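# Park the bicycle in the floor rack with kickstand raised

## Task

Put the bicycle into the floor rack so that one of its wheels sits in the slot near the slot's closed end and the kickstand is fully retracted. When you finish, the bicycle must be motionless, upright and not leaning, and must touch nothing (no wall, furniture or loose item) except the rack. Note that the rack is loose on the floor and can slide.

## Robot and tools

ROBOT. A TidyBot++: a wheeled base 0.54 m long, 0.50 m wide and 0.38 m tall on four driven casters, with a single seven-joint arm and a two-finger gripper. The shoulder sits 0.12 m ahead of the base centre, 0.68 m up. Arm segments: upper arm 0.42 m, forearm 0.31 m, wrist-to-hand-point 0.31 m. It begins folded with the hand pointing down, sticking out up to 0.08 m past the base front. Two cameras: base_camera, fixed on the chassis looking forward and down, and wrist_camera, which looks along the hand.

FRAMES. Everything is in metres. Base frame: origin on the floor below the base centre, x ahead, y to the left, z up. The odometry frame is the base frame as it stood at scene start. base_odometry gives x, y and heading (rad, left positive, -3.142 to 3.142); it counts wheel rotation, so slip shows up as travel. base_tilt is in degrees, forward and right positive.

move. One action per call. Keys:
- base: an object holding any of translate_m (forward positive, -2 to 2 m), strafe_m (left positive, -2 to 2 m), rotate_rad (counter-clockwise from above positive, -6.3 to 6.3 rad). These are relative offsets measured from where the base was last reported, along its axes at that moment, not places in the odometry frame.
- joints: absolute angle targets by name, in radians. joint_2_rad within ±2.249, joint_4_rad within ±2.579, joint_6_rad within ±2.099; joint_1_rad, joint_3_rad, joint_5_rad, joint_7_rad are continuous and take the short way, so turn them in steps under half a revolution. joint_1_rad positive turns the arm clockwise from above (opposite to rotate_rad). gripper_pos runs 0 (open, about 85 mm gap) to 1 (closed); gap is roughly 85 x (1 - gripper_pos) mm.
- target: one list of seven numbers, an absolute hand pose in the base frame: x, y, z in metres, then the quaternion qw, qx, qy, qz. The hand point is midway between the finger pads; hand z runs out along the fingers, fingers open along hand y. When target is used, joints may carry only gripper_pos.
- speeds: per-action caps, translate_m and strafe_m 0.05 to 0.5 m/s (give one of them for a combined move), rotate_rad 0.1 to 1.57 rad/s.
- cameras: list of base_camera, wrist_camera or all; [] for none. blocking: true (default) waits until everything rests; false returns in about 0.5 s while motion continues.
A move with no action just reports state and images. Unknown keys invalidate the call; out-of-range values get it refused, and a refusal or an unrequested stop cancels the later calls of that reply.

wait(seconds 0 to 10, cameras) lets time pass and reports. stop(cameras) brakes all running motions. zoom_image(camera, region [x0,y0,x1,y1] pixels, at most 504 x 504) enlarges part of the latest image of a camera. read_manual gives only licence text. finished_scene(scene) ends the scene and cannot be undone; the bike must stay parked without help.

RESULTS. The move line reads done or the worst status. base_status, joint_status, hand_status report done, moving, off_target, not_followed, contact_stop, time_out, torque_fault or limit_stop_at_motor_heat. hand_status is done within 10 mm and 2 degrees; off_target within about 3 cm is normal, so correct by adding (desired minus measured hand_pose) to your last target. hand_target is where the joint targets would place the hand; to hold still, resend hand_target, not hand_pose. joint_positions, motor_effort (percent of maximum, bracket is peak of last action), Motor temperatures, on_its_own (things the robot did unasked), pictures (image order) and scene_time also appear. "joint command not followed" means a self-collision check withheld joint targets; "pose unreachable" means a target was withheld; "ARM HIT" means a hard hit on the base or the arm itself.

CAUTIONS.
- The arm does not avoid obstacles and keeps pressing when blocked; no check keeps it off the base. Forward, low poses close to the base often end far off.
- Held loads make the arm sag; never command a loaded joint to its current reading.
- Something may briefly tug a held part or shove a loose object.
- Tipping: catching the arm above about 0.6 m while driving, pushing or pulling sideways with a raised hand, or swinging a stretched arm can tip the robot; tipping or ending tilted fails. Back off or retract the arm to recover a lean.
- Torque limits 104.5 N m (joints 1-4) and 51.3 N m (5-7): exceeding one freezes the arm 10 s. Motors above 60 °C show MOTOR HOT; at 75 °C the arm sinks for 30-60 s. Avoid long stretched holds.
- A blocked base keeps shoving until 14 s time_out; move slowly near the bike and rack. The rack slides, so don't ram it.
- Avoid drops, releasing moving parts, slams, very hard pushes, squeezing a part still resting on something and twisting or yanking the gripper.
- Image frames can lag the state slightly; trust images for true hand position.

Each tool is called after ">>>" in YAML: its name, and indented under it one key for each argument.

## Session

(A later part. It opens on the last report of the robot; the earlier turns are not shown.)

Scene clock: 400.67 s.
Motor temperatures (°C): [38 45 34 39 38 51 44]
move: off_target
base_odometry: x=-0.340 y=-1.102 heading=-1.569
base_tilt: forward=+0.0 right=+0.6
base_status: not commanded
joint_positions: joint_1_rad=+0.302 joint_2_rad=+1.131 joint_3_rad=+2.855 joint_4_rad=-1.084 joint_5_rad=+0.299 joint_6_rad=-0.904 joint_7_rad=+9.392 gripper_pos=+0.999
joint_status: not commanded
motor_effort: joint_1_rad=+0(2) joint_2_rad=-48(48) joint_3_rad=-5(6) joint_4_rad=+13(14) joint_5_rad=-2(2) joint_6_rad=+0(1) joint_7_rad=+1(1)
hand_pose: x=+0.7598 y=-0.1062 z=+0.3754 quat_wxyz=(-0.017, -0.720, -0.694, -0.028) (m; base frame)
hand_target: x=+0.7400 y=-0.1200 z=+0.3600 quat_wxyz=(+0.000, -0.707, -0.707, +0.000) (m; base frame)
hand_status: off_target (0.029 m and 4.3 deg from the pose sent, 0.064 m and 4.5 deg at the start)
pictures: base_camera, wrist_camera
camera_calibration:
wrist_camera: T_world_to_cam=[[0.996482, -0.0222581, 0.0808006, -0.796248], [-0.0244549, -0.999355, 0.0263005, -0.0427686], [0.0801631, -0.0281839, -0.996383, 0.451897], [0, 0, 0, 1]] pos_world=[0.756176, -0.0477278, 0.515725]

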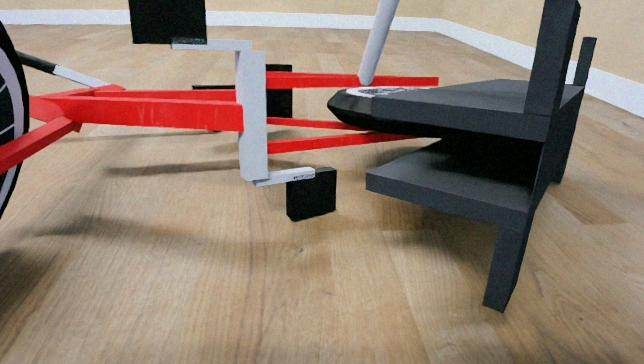

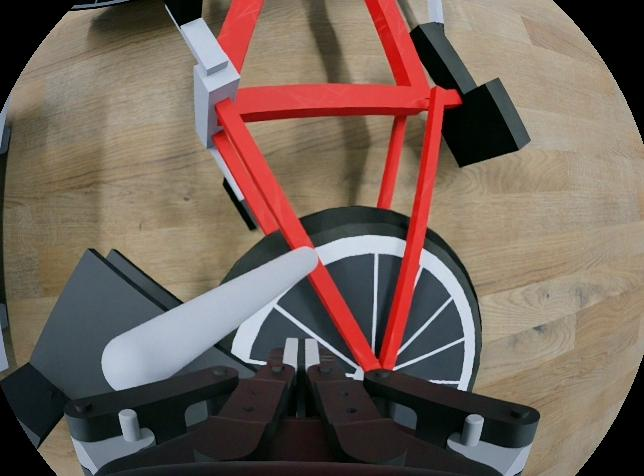

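>>> move:
  target: [0.73, -0.11, 0.47, 0, 0.7071, 0.7071, 0]
  cameras: []

>>> move:
  target: [0.70, -0.01, 0.47, 0, 0.7071, 0.7071, 0]
  cameras: []

>>> move:
  target: [0.70, -0.02, 0.395, 0, 0.7071, 0.7071, 0]
  cameras: ["wrist_camera"]

>>> move:
  target: [0.695, -0.07, 0.385, 0, 0.7071, 0.7071, 0]

Scene clock: 402.40 s.
Motor temperatures (°C): [38 45 34 39 38 51 44]
move: off_target
base_odometry: x=-0.340 y=-1.102 heading=-1.569
base_tilt: forward=+0.0 right=+0.6
base_status: not commanded
joint_positions: joint_1_rad=+0.302 joint_2_rad=+0.971 joint_3_rad=+2.855 joint_4_rad=-1.088 joint_5_rad=+0.299 joint_6_rad=-1.061 joint_7_rad=+9.410 gripper_pos=+0.999
joint_status: not commanded
motor_effort: joint_1_rad=+0(1) joint_2_rad=-46(52) joint_3_rad=-4(5) joint_4_rad=+15(15) joint_5_rad=-1(3) joint_6_rad=+0(1) joint_7_rad=+1(1)
hand_pose: x=+0.7483 y=-0.1176 z=+0.4738 quat_wxyz=(-0.031, -0.713, -0.701, -0.008) (m; base frame)
hand_target: x=+0.7300 y=-0.1100 z=+0.4700 quat_wxyz=(+0.000, -0.707, -0.707, +0.000) (m; base frame)
hand_status: off_target (0.020 m and 3.8 deg from the pose sent, 0.099 m and 4.3 deg at the start)
pictures: none
No camera images: "cameras" was empty.

Scene clock: 403.63 s.
Motor temperatures (°C): [38 45 34 39 38 51 44]
move: off_target
base_odometry: x=-0.340 y=-1.102 heading=-1.569
base_tilt: forward=+0.0 right=+0.6
base_status: not commanded
joint_positions: joint_1_rad=+0.174 joint_2_rad=+0.912 joint_3_rad=+2.845 joint_4_rad=-1.277 joint_5_rad=+0.299 joint_6_rad=-1.043 joint_7_rad=+9.299 gripper_pos=+0.999
joint_status: not commanded
motor_effort: joint_1_rad=+0(3) joint_2_rad=-43(46) joint_3_rad=-5(6) joint_4_rad=+13(15) joint_5_rad=-2(2) joint_6_rad=+0(1) joint_7_rad=+1(1)
hand_pose: x=+0.6894 y=-0.0203 z=+0.4596 quat_wxyz=(+0.009, -0.689, -0.725, +0.025) (m; base frame)
hand_target: x=+0.7000 y=-0.0100 z=+0.4700 quat_wxyz=(+0.000, -0.707, -0.707, +0.000) (m; base frame)
hand_status: off_target (0.018 m and 4.2 deg from the pose sent, 0.118 m and 3.8 deg at the start)
pictures: none
No camera images: "cameras" was empty.

Scene clock: 404.90 s.
Motor temperatures (°C): [38 45 34 39 38 51 44]
move: off_target
base_odometry: x=-0.340 y=-1.102 heading=-1.569
base_tilt: forward=+0.0 right=+0.6
base_status: not commanded
joint_positions: joint_1_rad=+0.175 joint_2_rad=+0.998 joint_3_rad=+2.845 joint_4_rad=-1.315 joint_5_rad=+0.299 joint_6_rad=-0.907 joint_7_rad=+9.271 gripper_pos=+0.999
joint_status: not commanded
motor_effort: joint_1_rad=+0(1) joint_2_rad=-44(47) joint_3_rad=-5(5) joint_4_rad=+12(14) joint_5_rad=-1(3) joint_6_rad=+0(1) joint_7_rad=+1(1)
hand_pose: x=+0.6907 y=-0.0074 z=+0.4006 quat_wxyz=(+0.018, -0.696, -0.718, +0.007) (m; base frame)
hand_target: x=+0.7000 y=-0.0200 z=+0.3950 quat_wxyz=(+0.000, -0.707, -0.707, +0.000) (m; base frame)
hand_status: off_target (0.017 m and 2.8 deg from the pose sent, 0.065 m and 4.2 deg at the start)
pictures: wrist_camera
camera_calibration:
wrist_camera: T_world_to_cam=[[0.998765, 0.0466574, -0.0170534, -0.68908], [0.0470777, -0.998575, 0.0251366, 0.00460102], [-0.0158563, -0.0259084, -0.999539, 0.552926], [0, 0, 0, 1]] pos_world=[0.69678, 0.0510706, 0.540804]

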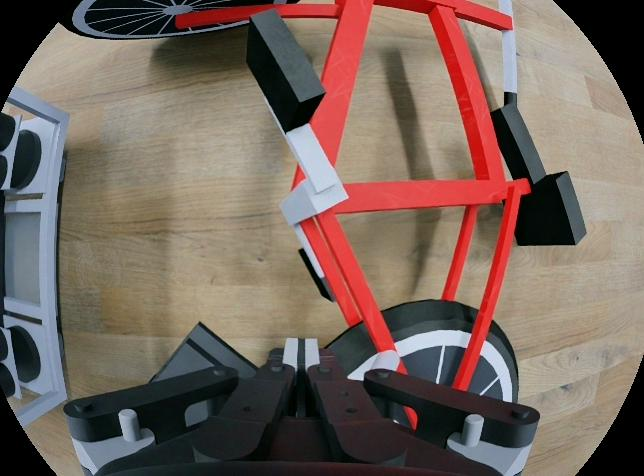

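Scene clock: 405.83 s.
Motor temperatures (°C): [38 45 34 39 38 51 44]
move: off_target
base_odometry: x=-0.340 y=-1.102 heading=-1.569
base_tilt: forward=+0.0 right=+0.6
base_status: not commanded
joint_positions: joint_1_rad=+0.280 joint_2_rad=+0.998 joint_3_rad=+2.840 joint_4_rad=-1.317 joint_5_rad=+0.299 joint_6_rad=-0.888 joint_7_rad=+9.281 gripper_pos=+0.999
joint_status: not commanded
motor_effort: joint_1_rad=+0(4) joint_2_rad=-44(44) joint_3_rad=-4(7) joint_4_rad=+12(12) joint_5_rad=-2(3) joint_6_rad=+0(1) joint_7_rad=+1(1)
hand_pose: x=+0.6925 y=-0.0642 z=+0.4005 quat_wxyz=(+0.014, -0.728, -0.685, -0.003) (m; base frame)
hand_target: x=+0.6950 y=-0.0700 z=+0.3850 quat_wxyz=(+0.000, -0.707, -0.707, +0.000) (m; base frame)
hand_status: off_target (0.017 m and 3.8 deg from the pose sent, 0.065 m and 2.8 deg at the start)
pictures: base_camera, wrist_camera
camera_calibration:
wrist_camera: T_world_to_cam=[[0.998936, -0.0460935, 0.00172945, -0.701847], [-0.0461176, -0.998765, 0.0184735, 0.0150672], [0.000875809, -0.0185336, -0.999828, 0.540372], [0, 0, 0, 1]] pos_world=[0.701321, -0.00728692, 0.541214]

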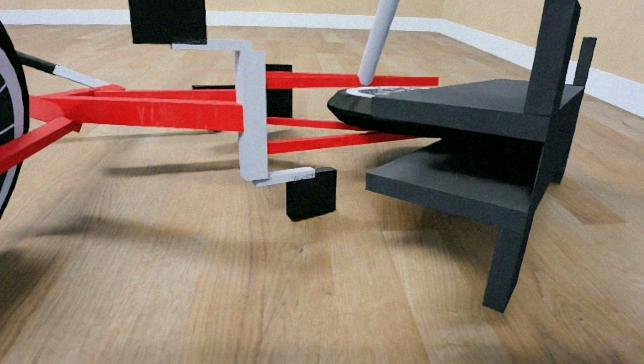

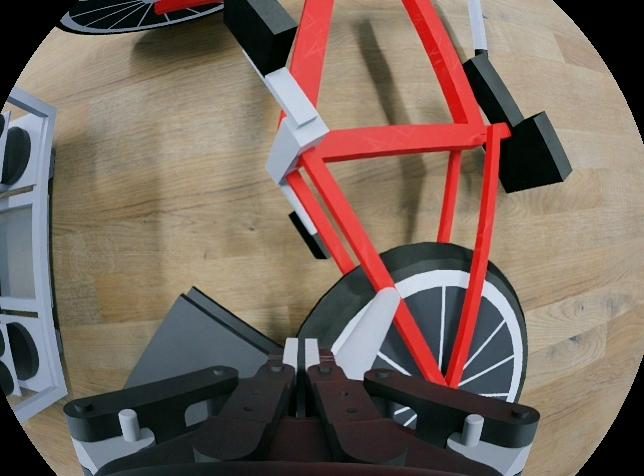

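>>> move:
  target: [0.705, -0.11, 0.38, 0, 0.7071, 0.7071, 0]
  cameras: ["wrist_camera"]

>>> move:
  target: [0.72, -0.15, 0.38, 0, 0.7071, 0.7071, 0]

Scene clock: 406.77 s.
Motor temperatures (°C): [38 45 34 39 38 51 44]
move: off_target
base_odometry: x=-0.340 y=-1.102 heading=-1.569
base_tilt: forward=+0.0 right=+0.6
base_status: not commanded
joint_positions: joint_1_rad=+0.301 joint_2_rad=+1.031 joint_3_rad=+2.828 joint_4_rad=-1.270 joint_5_rad=+0.299 joint_6_rad=-0.888 joint_7_rad=+9.343 gripper_pos=+0.999
joint_status: not commanded
motor_effort: joint_1_rad=+4(5) joint_2_rad=-43(45) joint_3_rad=+0(5) joint_4_rad=+13(15) joint_5_rad=+2(5) joint_6_rad=+0(2) joint_7_rad=+1(1)
hand_pose: x=+0.7064 y=-0.0730 z=+0.3931 quat_wxyz=(+0.013, -0.716, -0.698, -0.014) (m; base frame)
hand_target: x=+0.7050 y=-0.1100 z=+0.3800 quat_wxyz=(+0.000, -0.707, -0.707, +0.000) (m; base frame)
hand_status: off_target (0.039 m and 2.6 deg from the pose sent, 0.052 m and 3.8 deg at the start)
pictures: wrist_camera
camera_calibration:
wrist_camera: T_world_to_cam=[[0.99976, -0.0108148, 0.0190425, -0.72095], [-0.0108964, -0.999932, 0.00418947, -0.0123688], [0.0189959, -0.00439596, -0.99981, 0.521003], [0, 0, 0, 1]] pos_world=[0.710746, -0.0178745, 0.534685]

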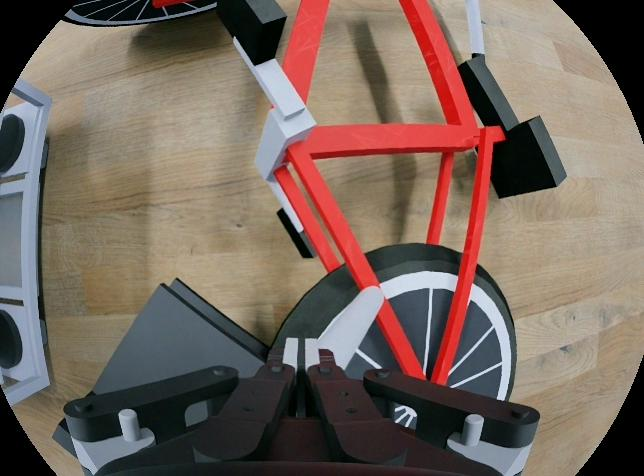

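Scene clock: 407.83 s.
Motor temperatures (°C): [38 45 34 39 38 51 44]
move: off_target
base_odometry: x=-0.340 y=-1.102 heading=-1.569
base_tilt: forward=+0.0 right=+0.6
base_status: not commanded
joint_positions: joint_1_rad=+0.380 joint_2_rad=+1.074 joint_3_rad=+2.849 joint_4_rad=-1.147 joint_5_rad=+0.299 joint_6_rad=-0.900 joint_7_rad=+9.432 gripper_pos=+0.999
joint_status: not commanded
motor_effort: joint_1_rad=+0(7) joint_2_rad=-47(47) joint_3_rad=-5(7) joint_4_rad=+13(16) joint_5_rad=-2(4) joint_6_rad=+1(2) joint_7_rad=+1(1)
hand_pose: x=+0.7380 y=-0.1474 z=+0.3952 quat_wxyz=(-0.018, -0.726, -0.686, -0.026) (m; base frame)
hand_target: x=+0.7200 y=-0.1500 z=+0.3800 quat_wxyz=(+0.000, -0.707, -0.707, +0.000) (m; base frame)
hand_status: off_target (0.024 m and 4.9 deg from the pose sent, 0.079 m and 2.6 deg at the start)
pictures: base_camera, wrist_camera
camera_calibration:
wrist_camera: T_world_to_cam=[[0.995949, -0.0418324, 0.0795985, -0.779077], [-0.0443624, -0.998556, 0.0302851, -0.0718293], [0.0782167, -0.0336936, -0.996367, 0.472763], [0, 0, 0, 1]] pos_world=[0.735756, -0.0883873, 0.535234]

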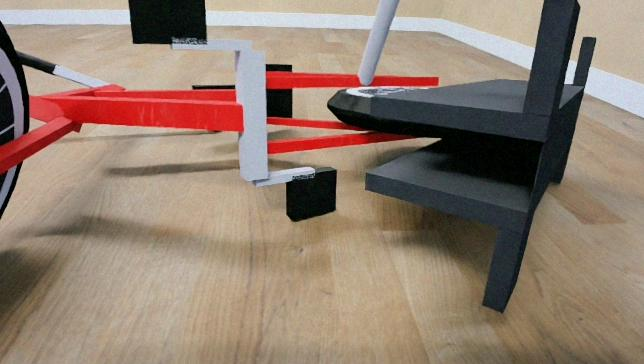

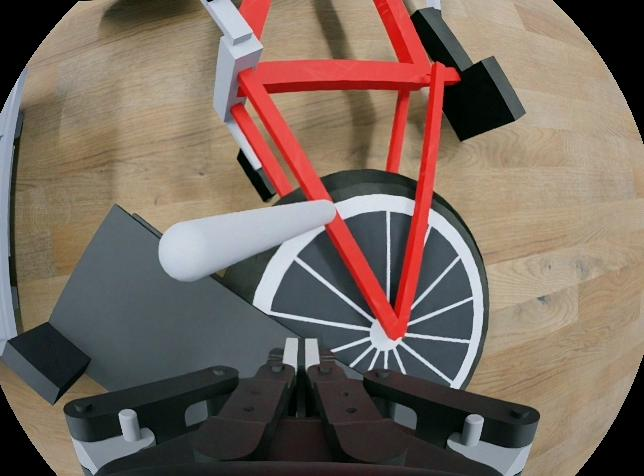

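>>> zoom_image:
  camera: "wrist_camera"
  region: [120, 130, 420, 350]

>>> zoom_image:
  camera: "base_camera"
  region: [300, 0, 500, 160]

Scaled by 1.680.

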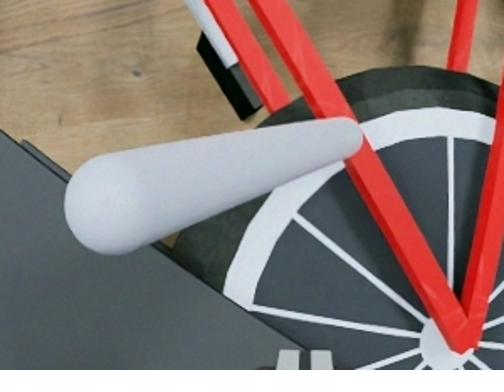

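Scaled by 2.520.

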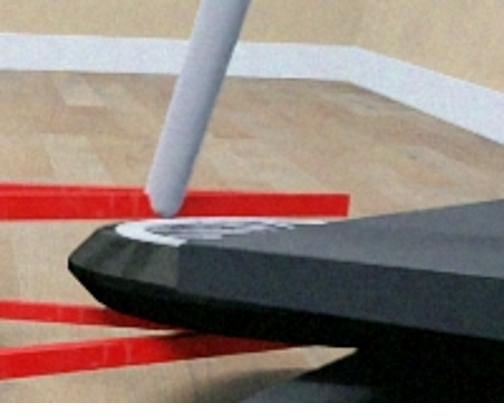

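>>> move:
  target: [0.73, -0.14, 0.50, 0, 0.977, 0.2133, 0]
  joints: {"gripper_pos": 0.1}
  cameras: []

>>> move:
  target: [0.69, -0.085, 0.50, 0, 0.977, 0.2133, 0]
  cameras: ["wrist_camera"]

Scene clock: 410.53 s.
Motor temperatures (°C): [38 45 34 40 38 51 44]
move: off_target
base_odometry: x=-0.340 y=-1.102 heading=-1.569
base_tilt: forward=+0.0 right=+0.6
base_status: not commanded
joint_positions: joint_1_rad=+0.268 joint_2_rad=+0.941 joint_3_rad=+3.070 joint_4_rad=-1.045 joint_5_rad=+0.118 joint_6_rad=-1.127 joint_7_rad=+8.531 gripper_pos=+0.100
joint_status: all done
motor_effort: joint_1_rad=+0(1) joint_2_rad=-47(49) joint_3_rad=-1(5) joint_4_rad=+15(16) joint_5_rad=+0(3) joint_6_rad=+0(1) joint_7_rad=+0(1)
hand_pose: x=+0.7351 y=-0.1626 z=+0.4933 quat_wxyz=(-0.029, -0.969, -0.247, -0.003) (m; base frame)
hand_target: x=+0.7300 y=-0.1400 z=+0.5000 quat_wxyz=(+0.000, -0.977, -0.213, +0.000) (m; base frame)
hand_status: off_target (0.024 m and 5.2 deg from the pose sent, 0.105 m and 62.2 deg at the start)
pictures: none
No camera images: "cameras" was empty.

Scene clock: 411.80 s.
Motor temperatures (°C): [38 45 34 39 38 51 44]
move: off_target
base_odometry: x=-0.340 y=-1.102 heading=-1.569
base_tilt: forward=+0.0 right=+0.6
base_status: not commanded
joint_positions: joint_1_rad=+0.198 joint_2_rad=+0.840 joint_3_rad=+3.070 joint_4_rad=-1.271 joint_5_rad=+0.118 joint_6_rad=-1.083 joint_7_rad=+8.440 gripper_pos=+0.100
joint_status: not commanded
motor_effort: joint_1_rad=+0(2) joint_2_rad=-42(47) joint_3_rad=-1(2) joint_4_rad=+14(16) joint_5_rad=-1(2) joint_6_rad=+0(0) joint_7_rad=+0(1)
hand_pose: x=+0.6763 y=-0.1054 z=+0.4914 quat_wxyz=(-0.014, -0.969, -0.245, +0.032) (m; base frame)
hand_target: x=+0.6900 y=-0.0850 z=+0.5000 quat_wxyz=(+0.000, -0.977, -0.213, +0.000) (m; base frame)
hand_status: off_target (0.026 m and 5.5 deg from the pose sent, 0.090 m and 5.2 deg at the start)
pictures: wrist_camera
camera_calibration:
wrist_camera: T_world_to_cam=[[0.48977, -0.87143, 0.027091, -0.44283], [-0.867842, -0.484306, 0.110893, 0.53602], [-0.0835151, -0.0778227, -0.993463, 0.678188], [0, 0, 0, 1]] pos_world=[0.738705, -0.0735189, 0.62631]

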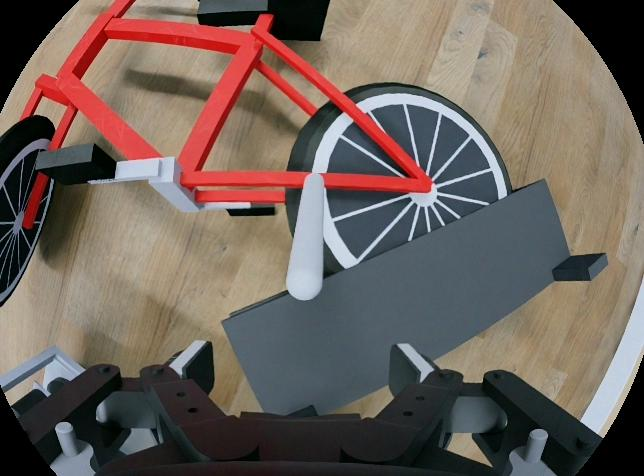

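>>> move:
  target: [0.72, -0.07, 0.46, 0, 0.977, 0.2133, 0]
  cameras: ["wrist_camera"]

Scene clock: 412.97 s.
Motor temperatures (°C): [38 45 34 40 38 51 44]
move: off_target
base_odometry: x=-0.340 y=-1.102 heading=-1.569
base_tilt: forward=+0.0 right=+0.6
base_status: not commanded
joint_positions: joint_1_rad=+0.165 joint_2_rad=+0.914 joint_3_rad=+3.070 joint_4_rad=-1.195 joint_5_rad=+0.118 joint_6_rad=-1.067 joint_7_rad=+8.407 gripper_pos=+0.100
joint_status: not commanded
motor_effort: joint_1_rad=+0(1) joint_2_rad=-44(46) joint_3_rad=-2(2) joint_4_rad=+14(15) joint_5_rad=-1(2) joint_6_rad=+0(1) joint_7_rad=+0(1)
hand_pose: x=+0.7056 y=-0.0899 z=+0.4680 quat_wxyz=(-0.016, -0.970, -0.243, +0.022) (m; base frame)
hand_target: x=+0.7200 y=-0.0700 z=+0.4600 quat_wxyz=(+0.000, -0.977, -0.213, +0.000) (m; base frame)
hand_status: off_target (0.026 m and 4.7 deg from the pose sent, 0.064 m and 5.5 deg at the start)
pictures: wrist_camera
camera_calibration:
wrist_camera: T_world_to_cam=[[0.485778, -0.87329, 0.0371953, -0.445116], [-0.87182, -0.481024, 0.0924412, 0.583251], [-0.0628362, -0.0773336, -0.995023, 0.644762], [0, 0, 0, 1]] pos_world=[0.765232, -0.0582957, 0.604193]

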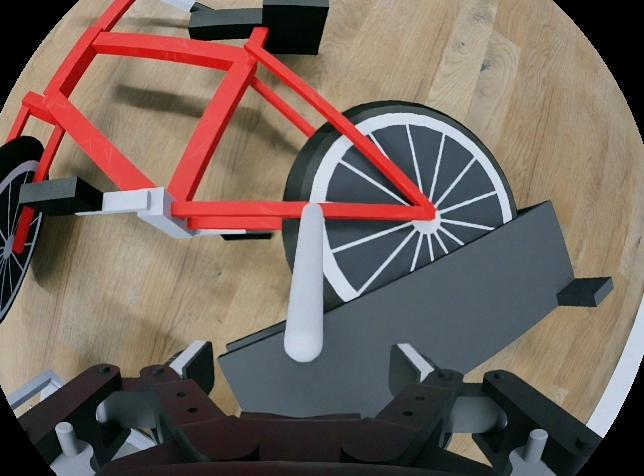

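>>> move:
  target: [0.722, -0.07, 0.40, 0, 0.977, 0.2133, 0]
  cameras: ["wrist_camera"]

>>> move:
  target: [0.725, -0.07, 0.37, 0, 0.977, 0.2133, 0]
  cameras: ["wrist_camera"]

Scene clock: 414.20 s.
Motor temperatures (°C): [38 45 34 40 38 51 44]
move: off_target
base_odometry: x=-0.340 y=-1.102 heading=-1.569
base_tilt: forward=+0.0 right=+0.6
base_status: not commanded
joint_positions: joint_1_rad=+0.165 joint_2_rad=+1.012 joint_3_rad=+3.070 joint_4_rad=-1.202 joint_5_rad=+0.118 joint_6_rad=-0.958 joint_7_rad=+8.398 gripper_pos=+0.100
joint_status: not commanded
motor_effort: joint_1_rad=+0(0) joint_2_rad=-46(49) joint_3_rad=-2(2) joint_4_rad=+13(15) joint_5_rad=-2(2) joint_6_rad=+0(0) joint_7_rad=+1(1)
hand_pose: x=+0.7121 y=-0.0874 z=+0.4066 quat_wxyz=(-0.012, -0.970, -0.241, +0.019) (m; base frame)
hand_target: x=+0.7220 y=-0.0700 z=+0.4000 quat_wxyz=(+0.000, -0.977, -0.213, +0.000) (m; base frame)
hand_status: off_target (0.021 m and 4.1 deg from the pose sent, 0.073 m and 4.7 deg at the start)
pictures: wrist_camera
camera_calibration:
wrist_camera: T_world_to_cam=[[0.482019, -0.875637, 0.0302789, -0.438555], [-0.874193, -0.478335, 0.0835557, 0.601335], [-0.058681, -0.0667451, -0.996043, 0.582634], [0, 0, 0, 1]] pos_world=[0.771264, -0.0574873, 0.543362]

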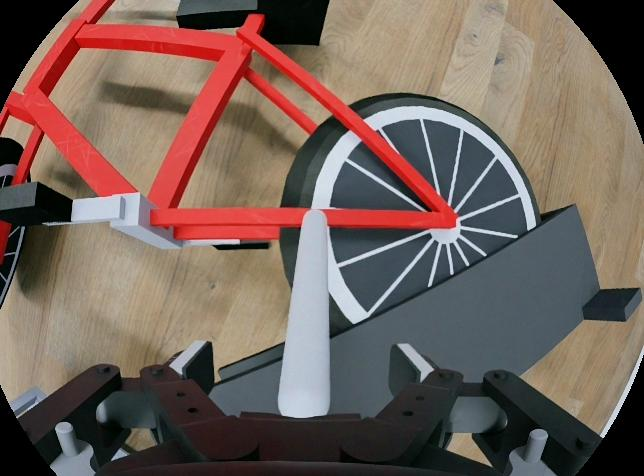

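Scene clock: 415.07 s.
Motor temperatures (°C): [38 45 34 40 38 51 44]
move: off_target
base_odometry: x=-0.340 y=-1.102 heading=-1.569
base_tilt: forward=+0.0 right=+0.6
base_status: not commanded
joint_positions: joint_1_rad=+0.165 joint_2_rad=+1.060 joint_3_rad=+3.069 joint_4_rad=-1.200 joint_5_rad=+0.118 joint_6_rad=-0.915 joint_7_rad=+8.391 gripper_pos=+0.100
joint_status: not commanded
motor_effort: joint_1_rad=+0(1) joint_2_rad=-46(48) joint_3_rad=-2(2) joint_4_rad=+13(14) joint_5_rad=-1(2) joint_6_rad=+0(0) joint_7_rad=+1(1)
hand_pose: x=+0.7135 y=-0.0860 z=+0.3784 quat_wxyz=(-0.009, -0.971, -0.238, +0.019) (m; base frame)
hand_target: x=+0.7250 y=-0.0700 z=+0.3700 quat_wxyz=(+0.000, -0.977, -0.213, +0.000) (m; base frame)
hand_status: off_target (0.021 m and 3.8 deg from the pose sent, 0.043 m and 4.1 deg at the start)
pictures: wrist_camera
camera_calibration:
wrist_camera: T_world_to_cam=[[0.477215, -0.87841, 0.0257145, -0.432246], [-0.876773, -0.473939, 0.0815543, 0.608534], [-0.0594511, -0.0614647, -0.996337, 0.555854], [0, 0, 0, 1]] pos_world=[0.772867, -0.057116, 0.515304]

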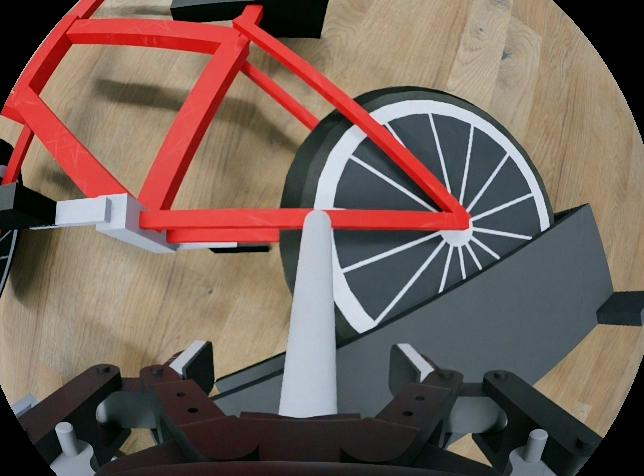

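>>> move:
  joints: {"gripper_pos": 0.85}
  cameras: ["wrist_camera"]

Scene clock: 416.10 s.
Motor temperatures (°C): [38 45 34 40 38 51 44]
move: off_target
base_odometry: x=-0.340 y=-1.102 heading=-1.569
base_tilt: forward=+0.0 right=+0.6
base_status: not commanded
joint_positions: joint_1_rad=+0.165 joint_2_rad=+1.059 joint_3_rad=+3.073 joint_4_rad=-1.197 joint_5_rad=+0.118 joint_6_rad=-0.912 joint_7_rad=+8.390 gripper_pos=+0.785
joint_status: gripper_pos off_target (ended at +0.785, target +0.850)
motor_effort: joint_1_rad=-2(6) joint_2_rad=-42(46) joint_3_rad=-3(7) joint_4_rad=+13(15) joint_5_rad=-2(6) joint_6_rad=+2(4) joint_7_rad=+1(1)
hand_pose: x=+0.7156 y=-0.0884 z=+0.3793 quat_wxyz=(-0.012, -0.971, -0.237, +0.016) (m; base frame)
hand_target: x=+0.7250 y=-0.0700 z=+0.3700 quat_wxyz=(+0.000, -0.977, -0.213, +0.000) (m; base frame)
hand_status: not commanded
pictures: wrist_camera
camera_calibration:
wrist_camera: T_world_to_cam=[[0.47433, -0.879777, 0.03168, -0.435687], [-0.878689, -0.470922, 0.0783494, 0.612006], [-0.0540111, -0.0650003, -0.996422, 0.552565], [0, 0, 0, 1]] pos_world=[0.774267, -0.059183, 0.516441]

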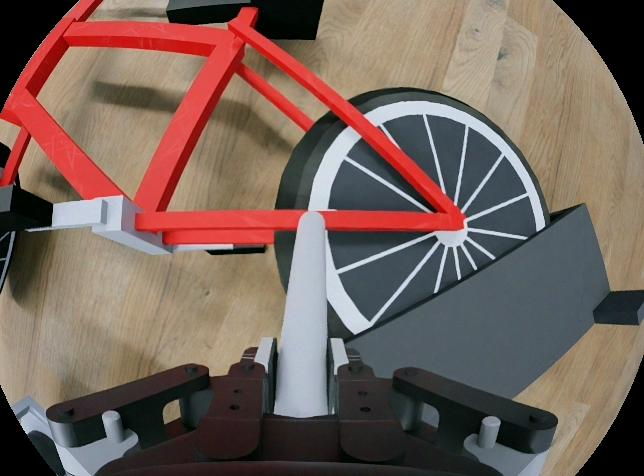

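>>> move:
  target: [0.742, -0.11, 0.37, 0, 0.977, 0.2133, 0]
  cameras: ["wrist_camera"]

>>> move:
  target: [0.76, -0.15, 0.365, 0, 0.977, 0.2133, 0]

Scene clock: 417.17 s.
Motor temperatures (°C): [38 45 34 40 38 51 44]
move: off_target
base_odometry: x=-0.340 y=-1.102 heading=-1.569
base_tilt: forward=+0.0 right=+0.6
base_status: not commanded
joint_positions: joint_1_rad=+0.166 joint_2_rad=+1.085 joint_3_rad=+3.072 joint_4_rad=-1.133 joint_5_rad=+0.115 joint_6_rad=-0.978 joint_7_rad=+8.394 gripper_pos=+0.786
joint_status: not commanded
motor_effort: joint_1_rad=+4(4) joint_2_rad=-44(46) joint_3_rad=+2(4) joint_4_rad=+21(22) joint_5_rad=+2(3) joint_6_rad=+11(11) joint_7_rad=+1(1)
hand_pose: x=+0.7191 y=-0.0902 z=+0.3793 quat_wxyz=(-0.007, -0.971, -0.235, +0.030) (m; base frame)
hand_target: x=+0.7420 y=-0.1100 z=+0.3700 quat_wxyz=(+0.000, -0.977, -0.213, +0.000) (m; base frame)
hand_status: off_target (0.032 m and 4.3 deg from the pose sent, 0.035 m and 3.6 deg at the start)
pictures: wrist_camera
camera_calibration:
wrist_camera: T_world_to_cam=[[0.47194, -0.881492, 0.0156537, -0.431275], [-0.87778, -0.468147, 0.101692, 0.605011], [-0.0823122, -0.061733, -0.994693, 0.572609], [0, 0, 0, 1]] pos_world=[0.781735, -0.0615828, 0.514797]

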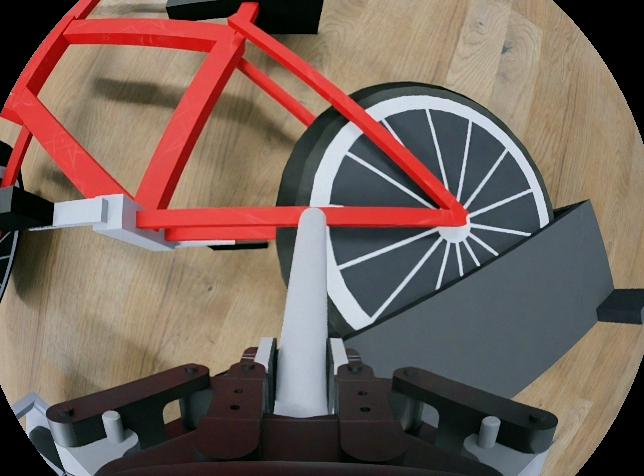

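Scene clock: 418.23 s.
Motor temperatures (°C): [38 45 34 40 38 51 44]
move: off_target
base_odometry: x=-0.340 y=-1.102 heading=-1.569
base_tilt: forward=+0.0 right=+0.6
base_status: not commanded
joint_positions: joint_1_rad=+0.201 joint_2_rad=+1.141 joint_3_rad=+3.066 joint_4_rad=-1.000 joint_5_rad=+0.083 joint_6_rad=-1.090 joint_7_rad=+8.442 gripper_pos=+0.790
joint_status: not commanded
motor_effort: joint_1_rad=+6(6) joint_2_rad=-44(45) joint_3_rad=+5(5) joint_4_rad=+24(25) joint_5_rad=+5(6) joint_6_rad=+17(17) joint_7_rad=+0(1)
hand_pose: x=+0.7301 y=-0.1050 z=+0.3792 quat_wxyz=(+0.014, -0.972, -0.229, +0.041) (m; base frame)
hand_target: x=+0.7600 y=-0.1500 z=+0.3650 quat_wxyz=(+0.000, -0.977, -0.213, +0.000) (m; base frame)
hand_status: off_target (0.056 m and 5.3 deg from the pose sent, 0.074 m and 4.3 deg at the start)
pictures: base_camera, wrist_camera
camera_calibration:
wrist_camera: T_world_to_cam=[[0.459603, -0.887618, -0.0300085, -0.423856], [-0.880805, -0.459884, 0.11265, 0.606644], [-0.11379, -0.0253424, -0.993182, 0.598714], [0, 0, 0, 1]] pos_world=[0.797268, -0.0820635, 0.513574]

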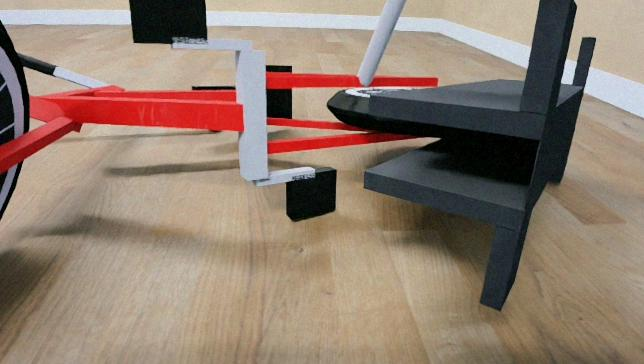

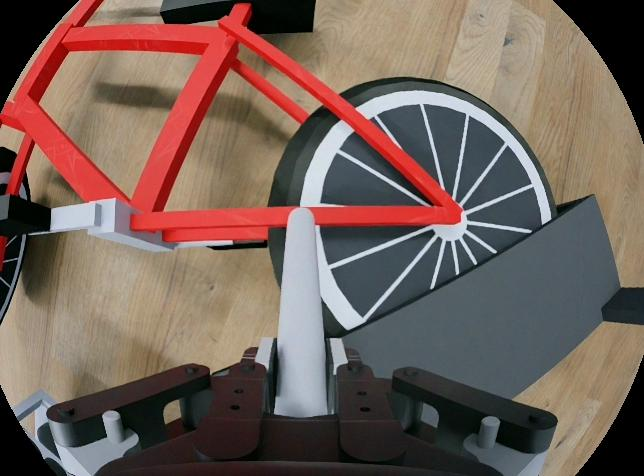

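>>> move:
  target: [0.76, -0.165, 0.365, -0.1459, 0.9660, 0.2109, -0.0322]

Scene clock: 420.63 s.
Motor temperatures (°C): [38 45 34 40 38 51 44]
move: off_target
base_odometry: x=-0.340 y=-1.102 heading=-1.569
base_tilt: forward=+0.0 right=+0.6
base_status: not commanded
joint_positions: joint_1_rad=+0.368 joint_2_rad=+1.431 joint_3_rad=+3.051 joint_4_rad=-0.363 joint_5_rad=-0.050 joint_6_rad=-1.508 joint_7_rad=+8.599 gripper_pos=+0.850
joint_status: not commanded
on_its_own: gripper_pos moved +0.060 to your old target +0.850
motor_effort: joint_1_rad=+0(9) joint_2_rad=-53(55) joint_3_rad=-2(7) joint_4_rad=+16(25) joint_5_rad=-2(11) joint_6_rad=-1(18) joint_7_rad=+1(1)
hand_pose: x=+0.7661 y=-0.1918 z=+0.3678 quat_wxyz=(+0.101, -0.976, -0.192, +0.032) (m; base frame)
hand_target: x=+0.7600 y=-0.1650 z=+0.3650 quat_wxyz=(+0.146, -0.966, -0.211, +0.032) (m; base frame)
hand_status: off_target (0.028 m and 5.6 deg from the pose sent, 0.068 m and 15.3 deg at the start)
pictures: base_camera, wrist_camera
camera_calibration:
wrist_camera: T_world_to_cam=[[0.38465, -0.902676, -0.192928, -0.403361], [-0.913541, -0.402218, 0.060535, 0.655099], [-0.132243, 0.152963, -0.979344, 0.632632], [0, 0, 0, 1]] pos_world=[0.837273, -0.197381, 0.502088]

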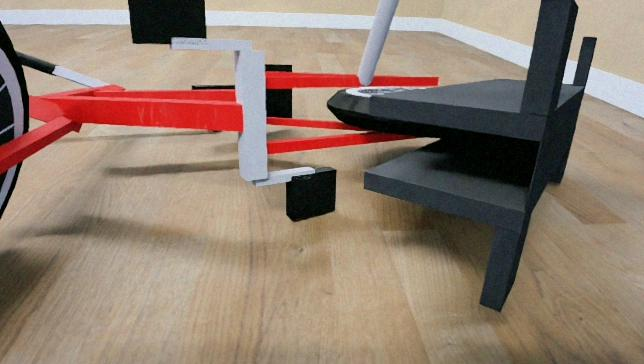

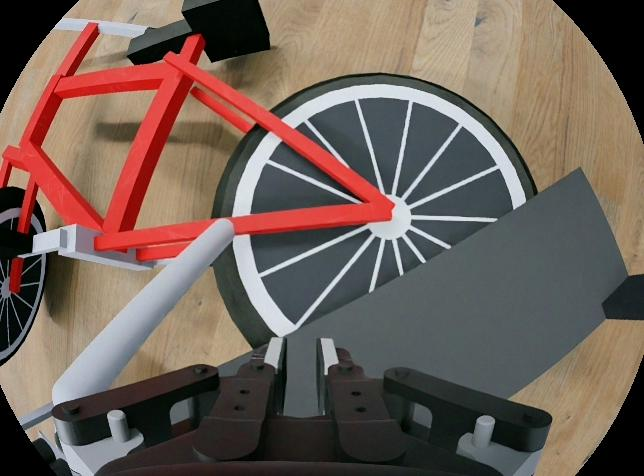

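>>> move:
  target: [0.74, -0.17, 0.48, 0, 0.977, 0.2133, 0]
  joints: {"gripper_pos": 0.1}
  cameras: []

>>> move:
  target: [0.70, -0.09, 0.50, 0, 0.8419, -0.5396, 0]
  cameras: ["wrist_camera"]

Scene clock: 423.27 s.
Motor temperatures (°C): [38 45 34 40 38 51 44]
move: off_target
base_odometry: x=-0.340 y=-1.102 heading=-1.569
base_tilt: forward=+0.0 right=+0.6
base_status: not commanded
joint_positions: joint_1_rad=+0.309 joint_2_rad=+1.017 joint_3_rad=+3.069 joint_4_rad=-0.949 joint_5_rad=-0.020 joint_6_rad=-1.227 joint_7_rad=+8.571 gripper_pos=+0.100
joint_status: all done
motor_effort: joint_1_rad=+0(1) joint_2_rad=-47(55) joint_3_rad=-2(3) joint_4_rad=+16(16) joint_5_rad=-1(4) joint_6_rad=+0(2) joint_7_rad=+1(1)
hand_pose: x=+0.7332 y=-0.1495 z=+0.4735 quat_wxyz=(+0.047, -0.975, -0.218, +0.003) (m; base frame)
hand_target: x=+0.7400 y=-0.1700 z=+0.4800 quat_wxyz=(+0.000, -0.977, -0.213, +0.000) (m; base frame)
hand_status: off_target (0.023 m and 5.5 deg from the pose sent, 0.117 m and 12.4 deg at the start)
pictures: none
No camera images: "cameras" was empty.

Scene clock: 425.43 s.
Motor temperatures (°C): [38 46 34 40 38 51 44]
move: off_target
base_odometry: x=-0.340 y=-1.102 heading=-1.569
base_tilt: forward=+0.0 right=+0.6
base_status: not commanded
joint_positions: joint_1_rad=+0.045 joint_2_rad=+0.865 joint_3_rad=+3.377 joint_4_rad=-1.233 joint_5_rad=-0.141 joint_6_rad=-1.124 joint_7_rad=+7.060 gripper_pos=+0.100
joint_status: not commanded
motor_effort: joint_1_rad=+0(1) joint_2_rad=-43(48) joint_3_rad=+2(3) joint_4_rad=+14(15) joint_5_rad=-1(3) joint_6_rad=+0(1) joint_7_rad=+0(1)
hand_pose: x=+0.6819 y=-0.1062 z=+0.4902 quat_wxyz=(-0.034, -0.861, +0.507, +0.021) (m; base frame)
hand_target: x=+0.7000 y=-0.0900 z=+0.5000 quat_wxyz=(+0.000, -0.842, +0.540, +0.000) (m; base frame)
hand_status: off_target (0.026 m and 6.3 deg from the pose sent, 0.073 m and 90.7 deg at the start)
pictures: wrist_camera
camera_calibration:
wrist_camera: T_world_to_cam=[[-0.862593, -0.496382, 0.0976657, 0.481183], [-0.494536, 0.868043, 0.0439942, 0.462514], [-0.106616, -0.0103502, -0.994246, 0.700716], [0, 0, 0, 1]] pos_world=[0.718503, -0.155379, 0.629341]

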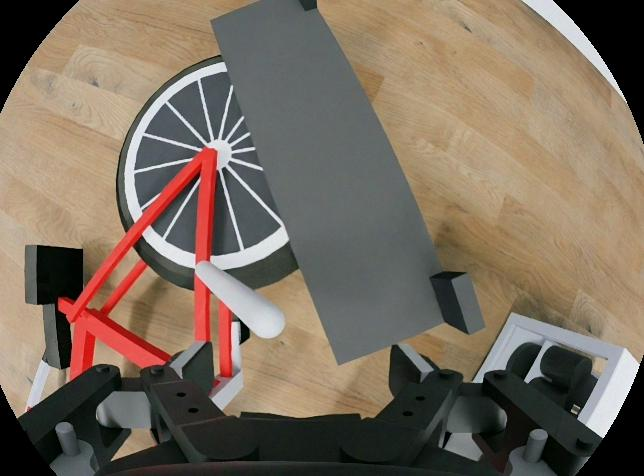

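>>> move:
  target: [0.724, -0.074, 0.46, 0, 0.8419, -0.5396, 0]
  cameras: ["wrist_camera"]

Scene clock: 434.87 s.
Motor temperatures (°C): [38 46 34 40 38 51 44]
move: off_target
base_odometry: x=-0.340 y=-1.102 heading=-1.569
base_tilt: forward=+0.0 right=+0.6
base_status: not commanded
joint_positions: joint_1_rad=+0.026 joint_2_rad=+0.925 joint_3_rad=+3.377 joint_4_rad=-1.182 joint_5_rad=-0.154 joint_6_rad=-1.093 joint_7_rad=+7.024 gripper_pos=+0.100
joint_status: not commanded
motor_effort: joint_1_rad=+0(1) joint_2_rad=-44(46) joint_3_rad=+2(3) joint_4_rad=+14(15) joint_5_rad=+0(2) joint_6_rad=+0(1) joint_7_rad=+0(1)
hand_pose: x=+0.7056 y=-0.0957 z=+0.4678 quat_wxyz=(-0.031, -0.858, +0.512, +0.009) (m; base frame)
hand_target: x=+0.7240 y=-0.0740 z=+0.4600 quat_wxyz=(+0.000, -0.842, +0.540, +0.000) (m; base frame)
hand_status: off_target (0.030 m and 5.2 deg from the pose sent, 0.061 m and 6.3 deg at the start)
pictures: wrist_camera
camera_calibration:
wrist_camera: T_world_to_cam=[[-0.870625, -0.4854, 0.0799923, 0.523975], [-0.484902, 0.874156, 0.0268523, 0.467896], [-0.0829599, -0.0154101, -0.996434, 0.664951], [0, 0, 0, 1]] pos_world=[0.738233, -0.14443, 0.608102]

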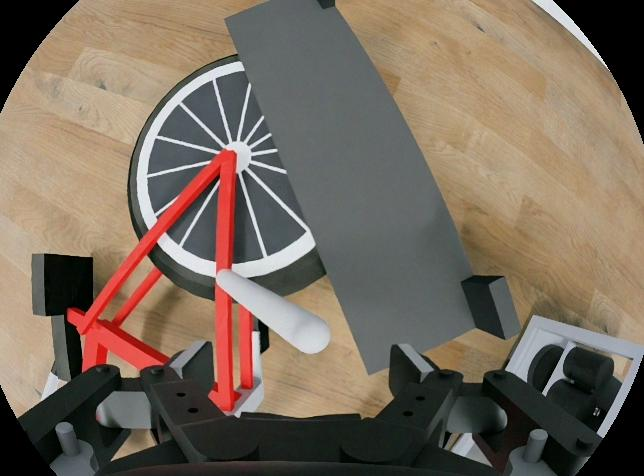

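>>> move:
  target: [0.724, -0.072, 0.41, 0, 0.8419, -0.5396, 0]
  cameras: ["wrist_camera"]

>>> move:
  target: [0.724, -0.072, 0.38, 0, 0.8419, -0.5396, 0]
  cameras: ["wrist_camera"]

>>> move:
  joints: {"gripper_pos": 0.88}
  cameras: ["wrist_camera"]

Scene clock: 435.90 s.
Motor temperatures (°C): [38 46 34 40 38 51 44]
move: off_target
base_odometry: x=-0.340 y=-1.102 heading=-1.569
base_tilt: forward=+0.0 right=+0.6
base_status: not commanded
joint_positions: joint_1_rad=+0.023 joint_2_rad=+1.001 joint_3_rad=+3.377 joint_4_rad=-1.196 joint_5_rad=-0.183 joint_6_rad=-0.997 joint_7_rad=+7.024 gripper_pos=+0.100
joint_status: not commanded
motor_effort: joint_1_rad=+0(1) joint_2_rad=-45(48) joint_3_rad=+3(3) joint_4_rad=+14(15) joint_5_rad=-1(1) joint_6_rad=+0(0) joint_7_rad=+0(1)
hand_pose: x=+0.7121 y=-0.0930 z=+0.4183 quat_wxyz=(-0.026, -0.856, +0.517, +0.006) (m; base frame)
hand_target: x=+0.7240 y=-0.0720 z=+0.4100 quat_wxyz=(+0.000, -0.842, +0.540, +0.000) (m; base frame)
hand_status: off_target (0.026 m and 4.4 deg from the pose sent, 0.065 m and 5.2 deg at the start)
pictures: wrist_camera
camera_calibration:
wrist_camera: T_world_to_cam=[[-0.876116, -0.477148, 0.0689233, 0.544184], [-0.476639, 0.878752, 0.0247183, 0.46542], [-0.0723608, -0.0111954, -0.997316, 0.6094], [0, 0, 0, 1]] pos_world=[0.742702, -0.14251, 0.558753]

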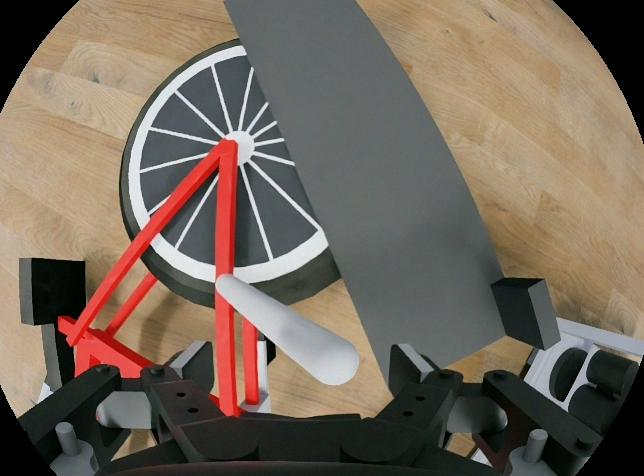

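Scene clock: 436.73 s.
Motor temperatures (°C): [38 46 34 40 38 51 44]
move: off_target
base_odometry: x=-0.340 y=-1.102 heading=-1.569
base_tilt: forward=+0.0 right=+0.6
base_status: not commanded
joint_positions: joint_1_rad=+0.023 joint_2_rad=+1.042 joint_3_rad=+3.377 joint_4_rad=-1.200 joint_5_rad=-0.197 joint_6_rad=-0.945 joint_7_rad=+7.024 gripper_pos=+0.100
joint_status: not commanded
motor_effort: joint_1_rad=+0(0) joint_2_rad=-46(48) joint_3_rad=+3(3) joint_4_rad=+13(14) joint_5_rad=-1(1) joint_6_rad=+0(1) joint_7_rad=+1(1)
hand_pose: x=+0.7155 y=-0.0933 z=+0.3923 quat_wxyz=(-0.024, -0.854, +0.520, +0.002) (m; base frame)
hand_target: x=+0.7240 y=-0.0720 z=+0.3800 quat_wxyz=(+0.000, -0.842, +0.540, +0.000) (m; base frame)
hand_status: off_target (0.026 m and 3.9 deg from the pose sent, 0.045 m and 4.4 deg at the start)
pictures: wrist_camera
camera_calibration:
wrist_camera: T_world_to_cam=[[-0.879833, -0.471307, 0.0613526, 0.55503], [-0.471039, 0.881893, 0.0196621, 0.466255], [-0.0633733, -0.0116001, -0.997922, 0.577496], [0, 0, 0, 1]] pos_world=[0.744556, -0.142899, 0.533077]

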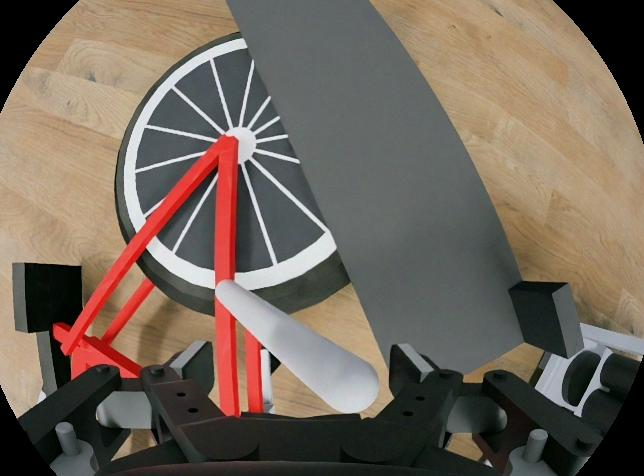

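Scene clock: 438.37 s.
Motor temperatures (°C): [38 46 34 40 38 51 44]
move: done
base_odometry: x=-0.340 y=-1.102 heading=-1.569
base_tilt: forward=+0.0 right=+0.6
base_status: not commanded
joint_positions: joint_1_rad=+0.003 joint_2_rad=+1.044 joint_3_rad=+3.384 joint_4_rad=-1.201 joint_5_rad=-0.223 joint_6_rad=-0.901 joint_7_rad=+7.024 gripper_pos=+0.880
joint_status: all done
motor_effort: joint_1_rad=+0(13) joint_2_rad=-46(48) joint_3_rad=+3(13) joint_4_rad=+13(23) joint_5_rad=-2(15) joint_6_rad=+0(12) joint_7_rad=+0(1)
hand_pose: x=+0.7305 y=-0.0829 z=+0.3908 quat_wxyz=(-0.012, -0.854, +0.519, -0.017) (m; base frame)
hand_target: x=+0.7240 y=-0.0720 z=+0.3800 quat_wxyz=(+0.000, -0.842, +0.540, +0.000) (m; base frame)
hand_status: not commanded
pictures: wrist_camera
camera_calibration:
wrist_camera: T_world_to_cam=[[-0.880935, -0.472777, 0.020877, 0.589719], [-0.47287, 0.881132, 0.00055395, 0.472891], [-0.0186572, -0.00938409, -0.999782, 0.545336], [0, 0, 0, 1]] pos_world=[0.753294, -0.132756, 0.532644]

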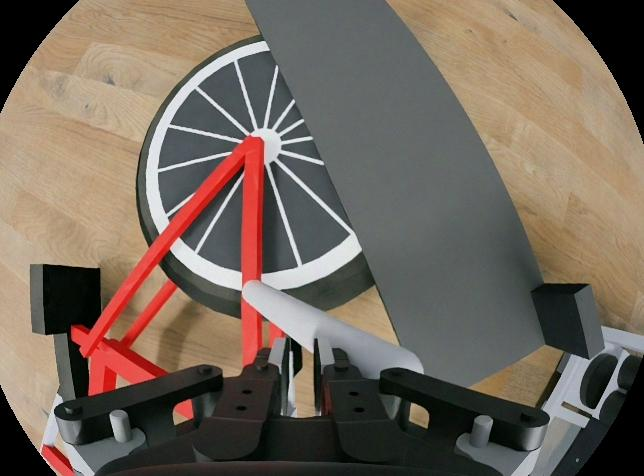

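>>> move:
  target: [0.67, -0.095, 0.385, 0, 0.8419, -0.5396, 0]

Scene clock: 439.70 s.
Motor temperatures (°C): [38 46 34 40 38 51 44]
move: off_target
base_odometry: x=-0.340 y=-1.102 heading=-1.569
base_tilt: forward=+0.0 right=+0.6
base_status: not commanded
joint_positions: joint_1_rad=+0.003 joint_2_rad=+0.944 joint_3_rad=+3.380 joint_4_rad=-1.366 joint_5_rad=-0.257 joint_6_rad=-0.772 joint_7_rad=+7.063 gripper_pos=+0.880
joint_status: not commanded
motor_effort: joint_1_rad=+6(6) joint_2_rad=-36(46) joint_3_rad=+8(8) joint_4_rad=+2(13) joint_5_rad=+3(5) joint_6_rad=-7(7) joint_7_rad=+0(1)
hand_pose: x=+0.7154 y=-0.0815 z=+0.4113 quat_wxyz=(+0.011, -0.850, +0.525, -0.043) (m; base frame)
hand_target: x=+0.6700 y=-0.0950 z=+0.3850 quat_wxyz=(+0.000, -0.842, +0.540, +0.000) (m; base frame)
hand_status: off_target (0.054 m and 5.5 deg from the pose sent, 0.062 m and 3.6 deg at the start)
pictures: base_camera, wrist_camera
camera_calibration:
wrist_camera: T_world_to_cam=[[-0.885579, -0.462142, -0.0466451, 0.608618], [-0.461642, 0.886803, -0.0216241, 0.466097], [0.0513584, 0.00238347, -0.998677, 0.515915], [0, 0, 0, 1]] pos_world=[0.727653, -0.133298, 0.553701]

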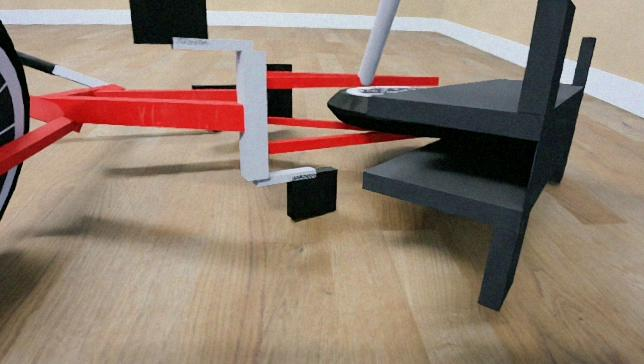

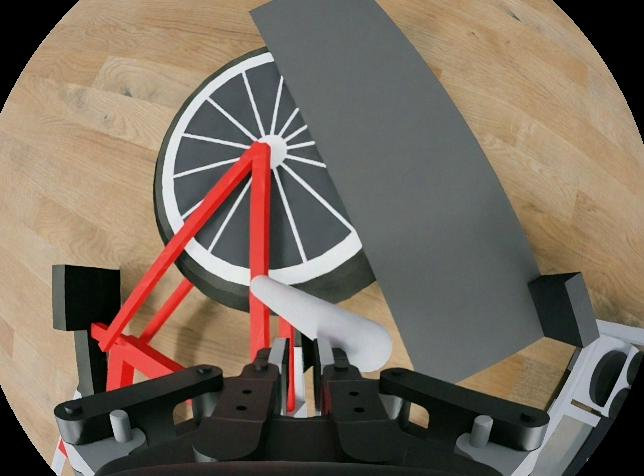

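>>> move:
  target: [0.73, -0.08, 0.50, 0, 0.977, 0.2133, 0]
  joints: {"gripper_pos": 0.1}
  cameras: []

>>> move:
  target: [0.72, -0.07, 0.46, 0, 0.977, 0.2133, 0]
  cameras: ["wrist_camera"]

Scene clock: 443.03 s.
Motor temperatures (°C): [38 46 34 40 38 51 44]
move: off_target
base_odometry: x=-0.340 y=-1.102 heading=-1.569
base_tilt: forward=+0.0 right=+0.6
base_status: not commanded
joint_positions: joint_1_rad=+0.140 joint_2_rad=+0.923 joint_3_rad=+3.099 joint_4_rad=-1.105 joint_5_rad=-0.020 joint_6_rad=-1.097 joint_7_rad=+8.338 gripper_pos=+0.100
joint_status: all done
motor_effort: joint_1_rad=+0(6) joint_2_rad=-45(46) joint_3_rad=-2(8) joint_4_rad=+15(16) joint_5_rad=-2(4) joint_6_rad=+0(9) joint_7_rad=+1(1)
hand_pose: x=+0.7392 y=-0.0573 z=+0.4868 quat_wxyz=(+0.022, -0.983, -0.179, -0.016) (m; base frame)
hand_target: x=+0.7300 y=-0.0800 z=+0.5000 quat_wxyz=(+0.000, -0.977, -0.213, +0.000) (m; base frame)
hand_status: off_target (0.028 m and 5.0 deg from the pose sent, 0.090 m and 88.1 deg at the start)
pictures: none
No camera images: "cameras" was empty.

Scene clock: 443.93 s.
Motor temperatures (°C): [38 46 34 40 38 51 44]
move: off_target
base_odometry: x=-0.340 y=-1.102 heading=-1.569
base_tilt: forward=+0.0 right=+0.6
base_status: not commanded
joint_positions: joint_1_rad=+0.140 joint_2_rad=+0.924 joint_3_rad=+3.094 joint_4_rad=-1.182 joint_5_rad=-0.009 joint_6_rad=-1.056 joint_7_rad=+8.339 gripper_pos=+0.100
joint_status: not commanded
motor_effort: joint_1_rad=+0(1) joint_2_rad=-45(47) joint_3_rad=-2(2) joint_4_rad=+14(16) joint_5_rad=-2(3) joint_6_rad=+0(1) joint_7_rad=+1(1)
hand_pose: x=+0.7162 y=-0.0543 z=+0.4648 quat_wxyz=(+0.025, -0.983, -0.183, +0.003) (m; base frame)
hand_target: x=+0.7200 y=-0.0700 z=+0.4600 quat_wxyz=(+0.000, -0.977, -0.213, +0.000) (m; base frame)
hand_status: off_target (0.017 m and 4.5 deg from the pose sent, 0.035 m and 5.0 deg at the start)
pictures: wrist_camera
camera_calibration:
wrist_camera: T_world_to_cam=[[0.374763, -0.926546, -0.0326348, -0.310063], [-0.925963, -0.375822, 0.0367461, 0.680332], [-0.0463118, 0.0164476, -0.998792, 0.640075], [0, 0, 0, 1]] pos_world=[0.775805, -0.0421316, 0.604183]

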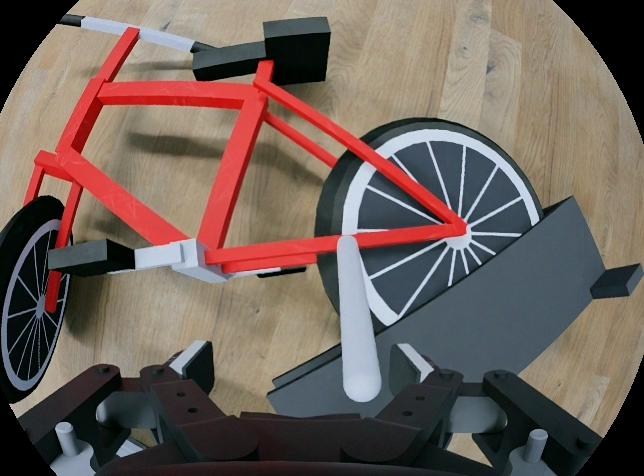

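>>> move:
  target: [0.715, -0.105, 0.46, 0, 0.977, 0.2133, 0]
  cameras: ["wrist_camera"]

Scene clock: 444.87 s.
Motor temperatures (°C): [38 46 34 40 38 51 44]
move: off_target
base_odometry: x=-0.340 y=-1.102 heading=-1.569
base_tilt: forward=+0.0 right=+0.6
base_status: not commanded
joint_positions: joint_1_rad=+0.201 joint_2_rad=+0.924 joint_3_rad=+3.086 joint_4_rad=-1.182 joint_5_rad=-0.003 joint_6_rad=-1.056 joint_7_rad=+8.380 gripper_pos=+0.100
joint_status: not commanded
motor_effort: joint_1_rad=+0(3) joint_2_rad=-44(45) joint_3_rad=-2(3) joint_4_rad=+14(15) joint_5_rad=-2(3) joint_6_rad=+0(0) joint_7_rad=+1(1)
hand_pose: x=+0.7122 y=-0.0881 z=+0.4650 quat_wxyz=(+0.026, -0.984, -0.178, +0.001) (m; base frame)
hand_target: x=+0.7150 y=-0.1050 z=+0.4600 quat_wxyz=(+0.000, -0.977, -0.213, +0.000) (m; base frame)
hand_status: off_target (0.018 m and 5.1 deg from the pose sent, 0.051 m and 4.5 deg at the start)
pictures: wrist_camera
camera_calibration:
wrist_camera: T_world_to_cam=[[0.364145, -0.930751, -0.033169, -0.33237], [-0.930322, -0.365182, 0.0338173, 0.669276], [-0.0435882, 0.0185435, -0.998877, 0.638923], [0, 0, 0, 1]] pos_world=[0.771523, -0.076794, 0.604548]

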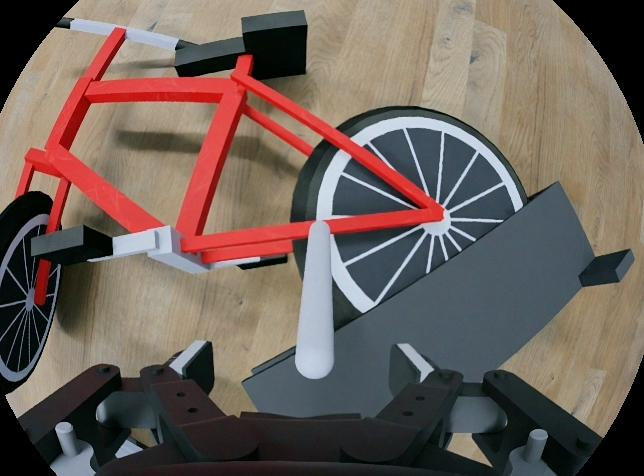

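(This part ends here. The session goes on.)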